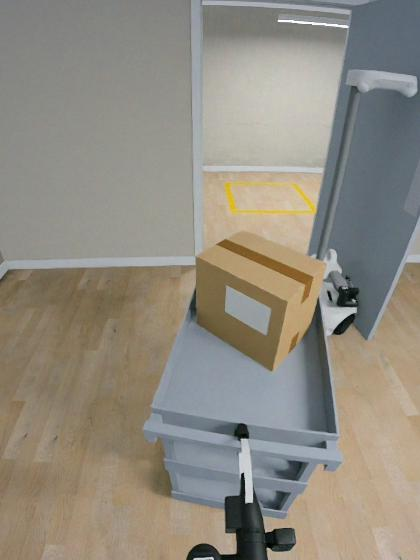

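>>> move --blocking false --cameras '[]' --r2 '{"base": {"translate_m": 0.1, "strafe_m": -0.07}, "pace": "slow", "contact_limits": {"translate_m": 0.5}}' --r1 '{"base": {"translate_m": 0.27, "strafe_m": 0.015}, "pace": "slow", "contact_limits": {"translate_m": 0.4}}'

>>> wait --seconds 5 --cameras '[]'

>>> wait --seconds 4 --cameras '["r2_head_camera", "r1_head_right_camera", "r1_head_left_camera"]'

Scene clock: 1992.03 s.
move: r1 moving; r2 moving
r1.base_odometry: x=-1.451 y=+1.586 heading=+2.869
r1.turned_by_wheels: +0.001
r1.turned_by_imu: +0.000
r1.base_tilt: forward=-1.6 right=+1.3
r1.lidar_m: 5.02 2.94 0.25 - 0.25 0.25 0.49 3.83 1.16 2.74 0.90 0.79
r1.base_status: translate_m moving; strafe_m moving
r1.joint_positions: lift_m=+0.127 arm_m=+0.000 wrist_yaw_rad=+3.092 wrist_pitch_rad=+0.002 wrist_roll_rad=+0.000 gripper_m=+0.056
r1.joint_status: not commanded
r1.measured_speeds: translate_m=+0.049 strafe_m=+0.003 rotate_rad=-0.001 lift_m=+0.000 arm_m=+0.000 wrist_yaw_rad=+0.000 wrist_pitch_rad=+0.000 wrist_roll_rad=+0.000
r1.motor_effort: lift_m=+20(20) arm_m=+4(4) wheel_0=+4(5) wheel_1=+9(11) wheel_2=-5(6)
r1.servo_current: wrist_yaw_rad=46(59) wrist_pitch_rad=46(46) wrist_roll_rad=59(59) gripper_m=46(46)
r1.contact_limits: translate_m 0.4
r1.hand_pose: x=-0.1128 y=+0.1016 z=+0.3046 quat_wxyz=(+0.025, -0.001, +0.000, +1.000) (m; r1's base frame)
r1.wrist_depth_mm: 136 138 - 449 274 194 - / 113 139 - 413 274 196 - / 117 139 268 459 277 188 - / 137 160 - 462 277 189 - / 1921 - - 466 279 189 159 / 1205 1205 194 469 196 189 - / 854 759 759 144 264 173 -
r2.base_odometry: x=-0.407 y=-2.040 heading=-2.104
r2.turned_by_wheels: +0.000
r2.turned_by_imu: +0.000
r2.base_tilt: forward=-0.6 right=+0.0
r2.lidar_m: 0.40 0.44 1.89 1.81 1.92 2.62 3.43 3.49 3.07 2.91 3.04 0.40
r2.base_status: translate_m moving; strafe_m moving
r2.joint_positions: lift_m=+0.682 arm_m=+0.000 wrist_yaw_rad=-0.065 wrist_pitch_rad=+0.002 wrist_roll_rad=+1.570 gripper_m=-0.024
r2.joint_status: not commanded
r2.measured_speeds: translate_m=+0.044 strafe_m=-0.031 rotate_rad=+0.000 lift_m=+0.000 arm_m=+0.000 wrist_yaw_rad=+0.000 wrist_pitch_rad=+0.000 wrist_roll_rad=+0.000
r2.motor_effort: lift_m=+16(16) arm_m=-4(4) wheel_0=+14(14) wheel_1=-6(7) wheel_2=-9(9)
r2.servo_current: wrist_yaw_rad=46(59) wrist_pitch_rad=39(46) wrist_roll_rad=39(52) gripper_m=85(85)
r2.contact_limits: translate_m 0.5
r2.hand_pose: x=+0.4530 y=-0.1060 z=+0.8597 quat_wxyz=(+0.707, +0.706, -0.022, -0.024) (m; r2's base frame)
r2.wrist_depth_mm: - 1537 - 148 204 1281 - / - - 559 152 210 - - / - 488 445 156 216 - - / - - 484 160 222 831 - / - - 554 166 229 - - / - - 189 170 180 - - / - - - - 241 1618 496
pictures: none
No camera images: "cameras" was empty.

Scene clock: 1993.93 s.
earlier move: r1 moving; r2 done
r1.base_odometry: x=-1.625 y=+1.624 heading=+2.869
r1.turned_by_wheels: +0.000
r1.turned_by_imu: +0.000
r1.base_tilt: forward=-1.6 right=+1.3
r1.lidar_m: 4.83 2.90 2.08 2.00 0.25 0.25 0.51 1.31 1.31 2.73 0.57 0.57
r1.base_status: translate_m moving; strafe_m moving
r1.joint_positions: lift_m=+0.127 arm_m=+0.000 wrist_yaw_rad=+3.092 wrist_pitch_rad=+0.002 wrist_roll_rad=+0.000 gripper_m=+0.056
r1.joint_status: not commanded
r1.measured_speeds: translate_m=+0.100 strafe_m=+0.004 rotate_rad=-0.003 lift_m=+0.000 arm_m=+0.000 wrist_yaw_rad=+0.000 wrist_pitch_rad=+0.000 wrist_roll_rad=+0.000
r1.motor_effort: lift_m=+20(20) arm_m=+4(4) wheel_0=+0(5) wheel_1=+7(12) wheel_2=-4(7)
r1.servo_current: wrist_yaw_rad=39(78) wrist_pitch_rad=39(52) wrist_roll_rad=59(65) gripper_m=46(52)
r1.contact_limits: translate_m 0.4
r1.hand_pose: x=-0.1128 y=+0.1016 z=+0.3046 quat_wxyz=(+0.025, -0.001, +0.000, +1.000) (m; r1's base frame)
r1.wrist_depth_mm: 136 138 - 473 277 195 - / 113 139 - 477 281 196 - / 117 140 267 480 282 188 - / 138 160 - 484 283 190 - / - - - 492 285 190 158 / 1205 1205 195 445 197 189 - / 854 750 759 155 267 172 -
r2.base_odometry: x=-0.505 y=-2.085 heading=-2.105
r2.turned_by_wheels: +0.000
r2.turned_by_imu: +0.000
r2.base_tilt: forward=-0.7 right=+0.1
r2.lidar_m: 0.39 2.45 1.94 1.87 1.96 2.67 3.54 3.60 2.97 2.85 2.99 0.43
r2.base_status: done
r2.joint_positions: lift_m=+0.682 arm_m=+0.000 wrist_yaw_rad=-0.067 wrist_pitch_rad=+0.002 wrist_roll_rad=+1.570 gripper_m=-0.024
r2.joint_status: not commanded
r2.measured_speeds: translate_m=+0.000 strafe_m=+0.000 rotate_rad=+0.000 lift_m=+0.000 arm_m=+0.000 wrist_yaw_rad=+0.000 wrist_pitch_rad=+0.000 wrist_roll_rad=+0.000
r2.motor_effort: lift_m=+16(16) arm_m=-3(4) wheel_0=+5(14) wheel_1=-5(7) wheel_2=-8(11)
r2.servo_current: wrist_yaw_rad=52(59) wrist_pitch_rad=39(46) wrist_roll_rad=46(65) gripper_m=85(85)
r2.contact_limits: translate_m 0.5
r2.hand_pose: x=+0.4528 y=-0.1064 z=+0.8597 quat_wxyz=(+0.707, +0.706, -0.023, -0.024) (m; r2's base frame)
r2.wrist_depth_mm: - 1281 1281 157 213 1182 - / - - - 159 216 750 - / - - 473 162 222 - - / - 492 473 164 225 820 - / - - 535 168 229 - - / - - 188 171 180 - - / - - - - - 1576 500
wait: 1.90 of 5 s (r2 has come to rest)
pictures: none
No camera images: "cameras" was empty.

Scene clock: 1995.53 s.
earlier move: r1 done
r1.base_odometry: x=-1.703 y=+1.642 heading=+2.869
r1.turned_by_wheels: +0.000
r1.turned_by_imu: +0.000
r1.base_tilt: forward=-1.6 right=+1.3
r1.lidar_m: 4.76 2.92 2.09 1.97 0.25 0.25 0.51 1.35 1.45 2.73 0.50 0.59
r1.base_status: done
r1.joint_positions: lift_m=+0.127 arm_m=+0.000 wrist_yaw_rad=+3.092 wrist_pitch_rad=+0.002 wrist_roll_rad=+0.000 gripper_m=+0.056
r1.joint_status: not commanded
r1.measured_speeds: translate_m=+0.000 strafe_m=+0.000 rotate_rad=+0.000 lift_m=+0.000 arm_m=+0.000 wrist_yaw_rad=+0.000 wrist_pitch_rad=+0.000 wrist_roll_rad=+0.000
r1.motor_effort: lift_m=+20(20) arm_m=+4(4) wheel_0=+2(5) wheel_1=+7(12) wheel_2=-2(7)
r1.servo_current: wrist_yaw_rad=39(78) wrist_pitch_rad=46(52) wrist_roll_rad=39(65) gripper_m=39(52)
r1.contact_limits: translate_m 0.4
r1.hand_pose: x=-0.1128 y=+0.1016 z=+0.3046 quat_wxyz=(+0.025, -0.001, +0.000, +1.000) (m; r1's base frame)
r1.wrist_depth_mm: 136 138 - 484 281 195 - / 113 139 - 488 281 196 - / 117 139 268 492 285 188 - / 137 159 - 449 286 190 - / 1921 - - 452 287 190 158 / 1205 1205 195 449 196 190 - / 866 759 759 155 268 173 -
r2.base_odometry: x=-0.505 y=-2.085 heading=-2.105
r2.turned_by_wheels: +0.000
r2.turned_by_imu: +0.000
r2.base_tilt: forward=-0.6 right=+0.0
r2.lidar_m: 0.41 2.46 1.98 1.87 1.97 2.70 3.51 3.61 2.96 2.87 2.96 0.41
r2.base_status: done
r2.joint_positions: lift_m=+0.682 arm_m=+0.000 wrist_yaw_rad=-0.067 wrist_pitch_rad=+0.002 wrist_roll_rad=+1.570 gripper_m=-0.024
r2.joint_status: not commanded
r2.measured_speeds: translate_m=+0.000 strafe_m=+0.000 rotate_rad=+0.000 lift_m=+0.000 arm_m=+0.000 wrist_yaw_rad=+0.000 wrist_pitch_rad=+0.000 wrist_roll_rad=+0.000
r2.motor_effort: lift_m=+16(16) arm_m=-4(4) wheel_0=+6(14) wheel_1=-4(7) wheel_2=-7(11)
r2.servo_current: wrist_yaw_rad=46(59) wrist_pitch_rad=46(46) wrist_roll_rad=52(65) gripper_m=85(85)
r2.contact_limits: translate_m 0.5
r2.hand_pose: x=+0.4528 y=-0.1064 z=+0.8597 quat_wxyz=(+0.707, +0.706, -0.023, -0.024) (m; r2's base frame)
r2.wrist_depth_mm: - 1205 1182 157 213 1182 1008 / - - 591 159 217 750 - / - - 480 162 221 - - / - 496 469 165 225 820 - / - - 530 168 229 - - / - - 188 171 180 - - / - - - - - 1464 496
wait: 1.60 of 4 s (r1 has come to rest)
pictures: r1_head_left_camera, r1_head_right_camera, r2_head_camera
Images, in order (width x height): r1_head_left_camera 420x672, r1_head_right_camera 420x672, r2_head_camera 420x560.

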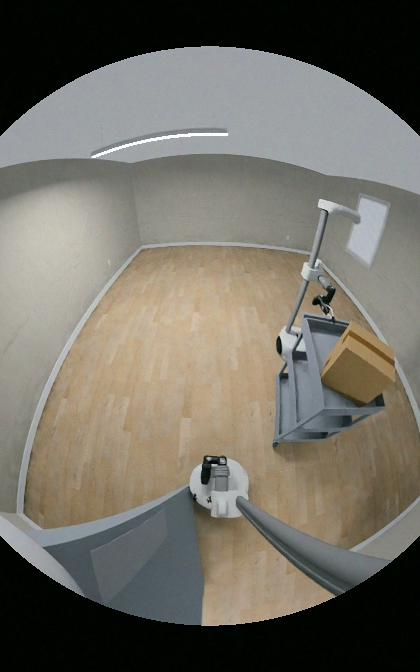

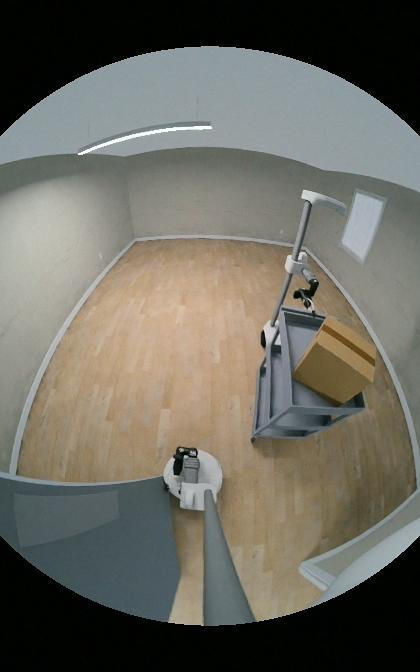

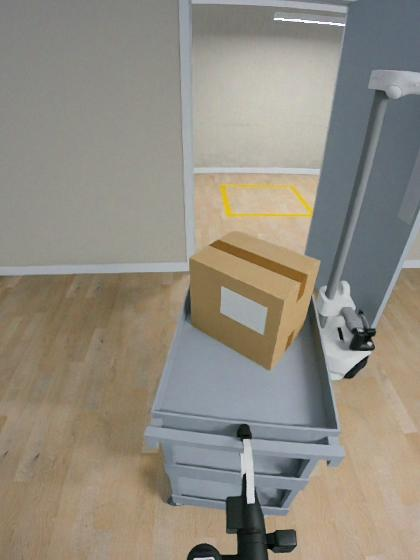

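>>> move --blocking false --cameras '[]' --r2 '{"base": {"translate_m": 0.25, "strafe_m": -0.045}, "pace": "slow", "contact_limits": {"translate_m": 0.5}}'

>>> wait --seconds 6 --cameras '["r2_head_camera", "r1_head_right_camera"]'

Scene clock: 2009.77 s.
move: r2 moving
r1.base_odometry: x=-1.703 y=+1.642 heading=+2.869
r1.turned_by_wheels: +0.000
r1.turned_by_imu: +0.000
r1.base_tilt: forward=-1.6 right=+1.3
r1.lidar_m: 4.75 2.91 2.08 1.97 0.25 0.25 0.54 1.34 1.44 2.75 0.51 0.61
r1.base_status: not commanded
r1.joint_positions: lift_m=+0.127 arm_m=+0.000 wrist_yaw_rad=+3.092 wrist_pitch_rad=+0.002 wrist_roll_rad=+0.000 gripper_m=+0.056
r1.joint_status: not commanded
r1.measured_speeds: translate_m=+0.000 strafe_m=+0.000 rotate_rad=+0.000 lift_m=+0.000 arm_m=+0.000 wrist_yaw_rad=+0.000 wrist_pitch_rad=+0.000 wrist_roll_rad=+0.000
r1.motor_effort: lift_m=+20(20) arm_m=+4(4) wheel_0=+1(2) wheel_1=+7(7) wheel_2=-2(2)
r1.servo_current: wrist_yaw_rad=26(65) wrist_pitch_rad=39(46) wrist_roll_rad=46(59) gripper_m=46(46)
r1.contact_limits: translate_m 0.4
r1.hand_pose: x=-0.1128 y=+0.1016 z=+0.3046 quat_wxyz=(+0.025, -0.001, +0.000, +1.000) (m; r1's base frame)
r1.wrist_depth_mm: 136 139 - 480 279 195 - / 113 139 - 488 281 196 - / 117 139 268 496 285 189 - / 137 160 - 445 286 189 - / 1921 - - 449 286 190 158 / 1205 1205 194 452 196 189 - / 854 750 750 155 267 173 -
r2.base_odometry: x=-0.514 y=-2.095 heading=-2.105
r2.turned_by_wheels: +0.000
r2.turned_by_imu: +0.000
r2.base_tilt: forward=-0.7 right=+0.0
r2.lidar_m: 0.39 2.43 1.99 1.87 1.97 2.66 3.52 3.64 2.97 2.84 2.98 0.41
r2.base_status: translate_m moving; strafe_m moving
r2.joint_positions: lift_m=+0.682 arm_m=+0.000 wrist_yaw_rad=-0.067 wrist_pitch_rad=+0.002 wrist_roll_rad=+1.570 gripper_m=-0.024
r2.joint_status: not commanded
r2.measured_speeds: translate_m=+0.049 strafe_m=-0.009 rotate_rad=+0.000 lift_m=+0.000 arm_m=+0.000 wrist_yaw_rad=-0.001 wrist_pitch_rad=+0.000 wrist_roll_rad=+0.000
r2.motor_effort: lift_m=+16(16) arm_m=-4(4) wheel_0=+7(11) wheel_1=+6(6) wheel_2=-15(15)
r2.servo_current: wrist_yaw_rad=46(52) wrist_pitch_rad=46(46) wrist_roll_rad=46(59) gripper_m=85(85)
r2.contact_limits: translate_m 0.5
r2.hand_pose: x=+0.4528 y=-0.1065 z=+0.8597 quat_wxyz=(+0.707, +0.706, -0.023, -0.024) (m; r2's base frame)
r2.wrist_depth_mm: - 1205 1160 156 213 1205 - / - - 591 158 216 750 - / - - 473 162 221 - - / - 492 473 164 226 831 - / - - 535 168 229 831 - / - - 188 171 180 - - / - - - - - 1661 500
pictures: none
No camera images: "cameras" was empty.

Scene clock: 2013.07 s.
earlier move: r2 done
r1.base_odometry: x=-1.703 y=+1.642 heading=+2.869
r1.turned_by_wheels: +0.000
r1.turned_by_imu: +0.000
r1.base_tilt: forward=-1.6 right=+1.3
r1.lidar_m: 4.75 2.89 2.07 1.97 0.25 0.25 0.54 1.36 1.41 0.35 0.35 0.58
r1.base_status: not commanded
r1.joint_positions: lift_m=+0.127 arm_m=+0.000 wrist_yaw_rad=+3.092 wrist_pitch_rad=+0.002 wrist_roll_rad=+0.000 gripper_m=+0.056
r1.joint_status: not commanded
r1.measured_speeds: translate_m=+0.000 strafe_m=+0.000 rotate_rad=+0.000 lift_m=+0.000 arm_m=+0.000 wrist_yaw_rad=+0.000 wrist_pitch_rad=+0.000 wrist_roll_rad=+0.000
r1.motor_effort: lift_m=+20(20) arm_m=+4(4) wheel_0=+2(3) wheel_1=+7(7) wheel_2=-2(2)
r1.servo_current: wrist_yaw_rad=39(72) wrist_pitch_rad=33(52) wrist_roll_rad=39(78) gripper_m=39(52)
r1.contact_limits: translate_m 0.4
r1.hand_pose: x=-0.1128 y=+0.1016 z=+0.3046 quat_wxyz=(+0.025, -0.001, +0.000, +1.000) (m; r1's base frame)
r1.wrist_depth_mm: 136 138 - 484 279 195 - / 113 139 - 488 281 196 - / 116 140 268 496 286 188 - / 137 160 - 445 285 189 - / 1921 - - 449 286 190 158 / 1229 1182 195 449 197 190 - / 842 750 750 156 270 172 -
r2.base_odometry: x=-0.671 y=-2.277 heading=-2.105
r2.turned_by_wheels: +0.000
r2.turned_by_imu: +0.000
r2.base_tilt: forward=-0.7 right=+0.1
r2.lidar_m: 0.40 2.22 2.02 1.94 2.00 2.73 3.80 3.85 2.92 2.81 1.24 0.41
r2.base_status: done
r2.joint_positions: lift_m=+0.682 arm_m=+0.000 wrist_yaw_rad=-0.069 wrist_pitch_rad=+0.002 wrist_roll_rad=+1.570 gripper_m=-0.024
r2.joint_status: not commanded
r2.measured_speeds: translate_m=+0.000 strafe_m=+0.000 rotate_rad=+0.000 lift_m=+0.000 arm_m=+0.000 wrist_yaw_rad=+0.000 wrist_pitch_rad=+0.000 wrist_roll_rad=+0.000
r2.motor_effort: lift_m=+16(16) arm_m=-4(4) wheel_0=+1(11) wheel_1=+3(7) wheel_2=-7(15)
r2.servo_current: wrist_yaw_rad=59(59) wrist_pitch_rad=46(52) wrist_roll_rad=52(59) gripper_m=78(91)
r2.contact_limits: translate_m 0.5
r2.hand_pose: x=+0.4526 y=-0.1071 z=+0.8597 quat_wxyz=(+0.707, +0.706, -0.024, -0.025) (m; r2's base frame)
r2.wrist_depth_mm: - - 946 150 206 - - / - - 559 153 211 - - / - 492 442 157 216 - - / - 1863 484 161 222 831 - / - - 559 167 229 - - / - - 187 171 180 - - / - 136 - - 241 530 500
wait: 3.30 of 6 s (r2 has come to rest)
pictures: r1_head_right_camera, r2_head_camera
Images, in order (width x height): r1_head_right_camera 420x672, r2_head_camera 420x560.

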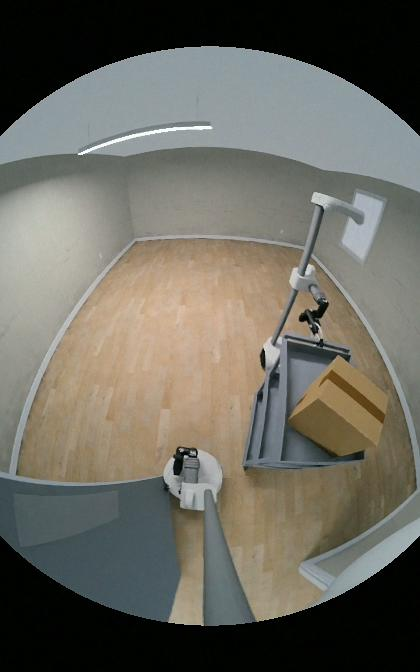

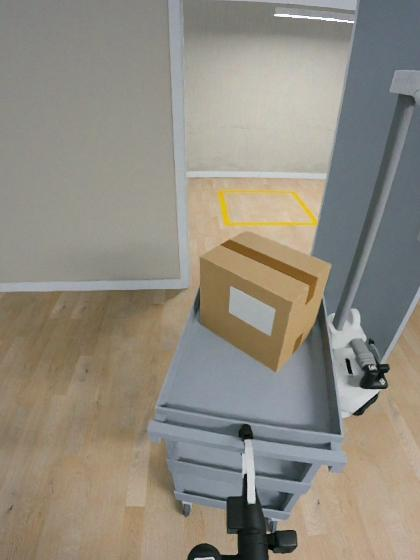

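>>> move --blocking false --cameras '[]' --r2 '{"base": {"translate_m": 0.2, "strafe_m": -0.075}, "pace": "slow", "contact_limits": {"translate_m": 0.5}}'

>>> wait --seconds 6 --cameras '["r2_head_camera", "r1_head_right_camera"]'

Scene clock: 2023.87 s.
move: r2 moving
r1.base_odometry: x=-1.703 y=+1.642 heading=+2.869
r1.turned_by_wheels: +0.000
r1.turned_by_imu: +0.000
r1.base_tilt: forward=-1.6 right=+1.2
r1.lidar_m: 4.75 2.90 2.08 1.96 0.25 0.25 0.55 1.34 1.46 0.34 0.34 0.57
r1.base_status: not commanded
r1.joint_positions: lift_m=+0.127 arm_m=+0.000 wrist_yaw_rad=+3.092 wrist_pitch_rad=+0.002 wrist_roll_rad=+0.000 gripper_m=+0.056
r1.joint_status: not commanded
r1.measured_speeds: translate_m=+0.000 strafe_m=+0.000 rotate_rad=+0.000 lift_m=+0.000 arm_m=+0.000 wrist_yaw_rad=+0.000 wrist_pitch_rad=+0.000 wrist_roll_rad=+0.000
r1.motor_effort: lift_m=+20(20) arm_m=+4(4) wheel_0=+2(2) wheel_1=+7(7) wheel_2=-2(2)
r1.servo_current: wrist_yaw_rad=52(59) wrist_pitch_rad=46(46) wrist_roll_rad=46(65) gripper_m=39(46)
r1.contact_limits: translate_m 0.4
r1.hand_pose: x=-0.1128 y=+0.1016 z=+0.3046 quat_wxyz=(+0.025, -0.001, +0.000, +1.000) (m; r1's base frame)
r1.wrist_depth_mm: 136 138 - 484 279 195 - / 113 139 - 488 282 196 - / 117 140 268 496 283 189 - / 137 160 - 442 285 189 - / 1921 - - 445 287 190 158 / 1182 1205 195 452 197 190 - / 854 750 759 155 268 173 -
r2.base_odometry: x=-0.682 y=-2.286 heading=-2.105
r2.turned_by_wheels: +0.000
r2.turned_by_imu: +0.000
r2.base_tilt: forward=-0.7 right=+0.0
r2.lidar_m: 0.41 2.19 2.02 1.92 2.03 2.77 3.82 3.88 2.93 2.82 1.23 0.42
r2.base_status: translate_m moving; strafe_m moving
r2.joint_positions: lift_m=+0.682 arm_m=+0.000 wrist_yaw_rad=-0.069 wrist_pitch_rad=+0.002 wrist_roll_rad=+1.570 gripper_m=-0.024
r2.joint_status: not commanded
r2.measured_speeds: translate_m=+0.050 strafe_m=-0.019 rotate_rad=+0.001 lift_m=+0.000 arm_m=+0.000 wrist_yaw_rad=+0.000 wrist_pitch_rad=+0.000 wrist_roll_rad=+0.000
r2.motor_effort: lift_m=+16(16) arm_m=-4(4) wheel_0=+7(7) wheel_1=+3(5) wheel_2=-14(14)
r2.servo_current: wrist_yaw_rad=46(52) wrist_pitch_rad=33(46) wrist_roll_rad=33(59) gripper_m=78(85)
r2.contact_limits: translate_m 0.5
r2.hand_pose: x=+0.4526 y=-0.1071 z=+0.8597 quat_wxyz=(+0.707, +0.706, -0.024, -0.025) (m; r2's base frame)
r2.wrist_depth_mm: - - - 149 206 - - / - - 559 153 211 - - / - 484 452 156 216 - - / - 1921 480 160 222 831 - / - - 554 166 229 - - / - - 187 171 180 - - / - - - - 241 535 496
pictures: none
No camera images: "cameras" was empty.

Scene clock: 2026.73 s.
earlier move: r2 done
r1.base_odometry: x=-1.703 y=+1.642 heading=+2.869
r1.turned_by_wheels: +0.000
r1.turned_by_imu: +0.000
r1.base_tilt: forward=-1.6 right=+1.3
r1.lidar_m: 4.76 2.87 2.06 1.98 0.25 0.25 0.52 1.36 0.26 0.25 0.31 0.52
r1.base_status: not commanded
r1.joint_positions: lift_m=+0.127 arm_m=+0.000 wrist_yaw_rad=+3.092 wrist_pitch_rad=+0.002 wrist_roll_rad=+0.000 gripper_m=+0.056
r1.joint_status: not commanded
r1.measured_speeds: translate_m=+0.000 strafe_m=+0.000 rotate_rad=+0.000 lift_m=+0.000 arm_m=+0.000 wrist_yaw_rad=+0.000 wrist_pitch_rad=+0.000 wrist_roll_rad=+0.000
r1.motor_effort: lift_m=+20(20) arm_m=+4(4) wheel_0=+2(3) wheel_1=+7(7) wheel_2=-2(2)
r1.servo_current: wrist_yaw_rad=59(78) wrist_pitch_rad=39(52) wrist_roll_rad=46(65) gripper_m=39(46)
r1.contact_limits: translate_m 0.4
r1.hand_pose: x=-0.1128 y=+0.1016 z=+0.3046 quat_wxyz=(+0.025, -0.001, +0.000, +1.000) (m; r1's base frame)
r1.wrist_depth_mm: 136 138 - 480 279 195 - / 113 139 - 488 281 196 - / 117 139 266 492 285 189 - / 137 159 - 445 286 189 - / - - - 449 287 190 158 / 1205 1229 194 449 196 191 - / 854 759 759 155 268 172 -
r2.base_odometry: x=-0.837 y=-2.411 heading=-2.104
r2.turned_by_wheels: +0.001
r2.turned_by_imu: +0.002
r2.base_tilt: forward=-0.6 right=+0.1
r2.lidar_m: 0.39 0.49 2.06 2.00 2.10 2.86 3.99 3.89 2.85 2.74 0.98 0.41
r2.base_status: done
r2.joint_positions: lift_m=+0.682 arm_m=+0.000 wrist_yaw_rad=-0.066 wrist_pitch_rad=+0.002 wrist_roll_rad=+1.570 gripper_m=-0.024
r2.joint_status: not commanded
r2.measured_speeds: translate_m=+0.000 strafe_m=+0.000 rotate_rad=+0.000 lift_m=+0.000 arm_m=+0.000 wrist_yaw_rad=+0.000 wrist_pitch_rad=+0.000 wrist_roll_rad=+0.000
r2.motor_effort: lift_m=+16(16) arm_m=-4(4) wheel_0=+7(12) wheel_1=+6(7) wheel_2=-4(14)
r2.servo_current: wrist_yaw_rad=46(59) wrist_pitch_rad=39(52) wrist_roll_rad=39(65) gripper_m=85(85)
r2.contact_limits: translate_m 0.5
r2.hand_pose: x=+0.4529 y=-0.1064 z=+0.8597 quat_wxyz=(+0.707, +0.706, -0.023, -0.024) (m; r2's base frame)
r2.wrist_depth_mm: - - - 142 197 - - / 1756 - 512 147 204 768 - / - 452 442 151 211 - - / - - 488 158 219 820 - / - - 580 164 228 - - / - - 185 170 180 1618 - / - 136 - - - 1499 477
wait: 2.87 of 6 s (r2 has come to rest)
pictures: r1_head_right_camera, r2_head_camera
Images, in order (width x height): r1_head_right_camera 420x672, r2_head_camera 420x560.

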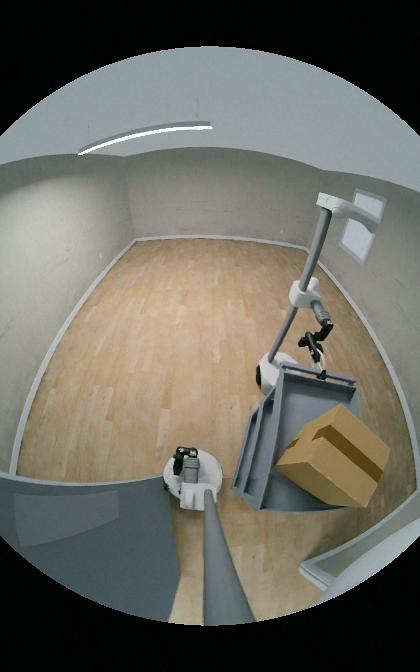

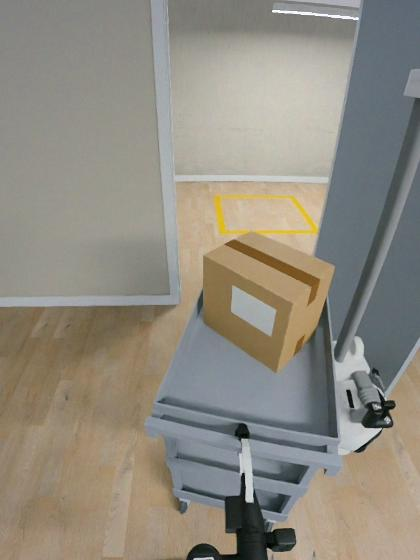

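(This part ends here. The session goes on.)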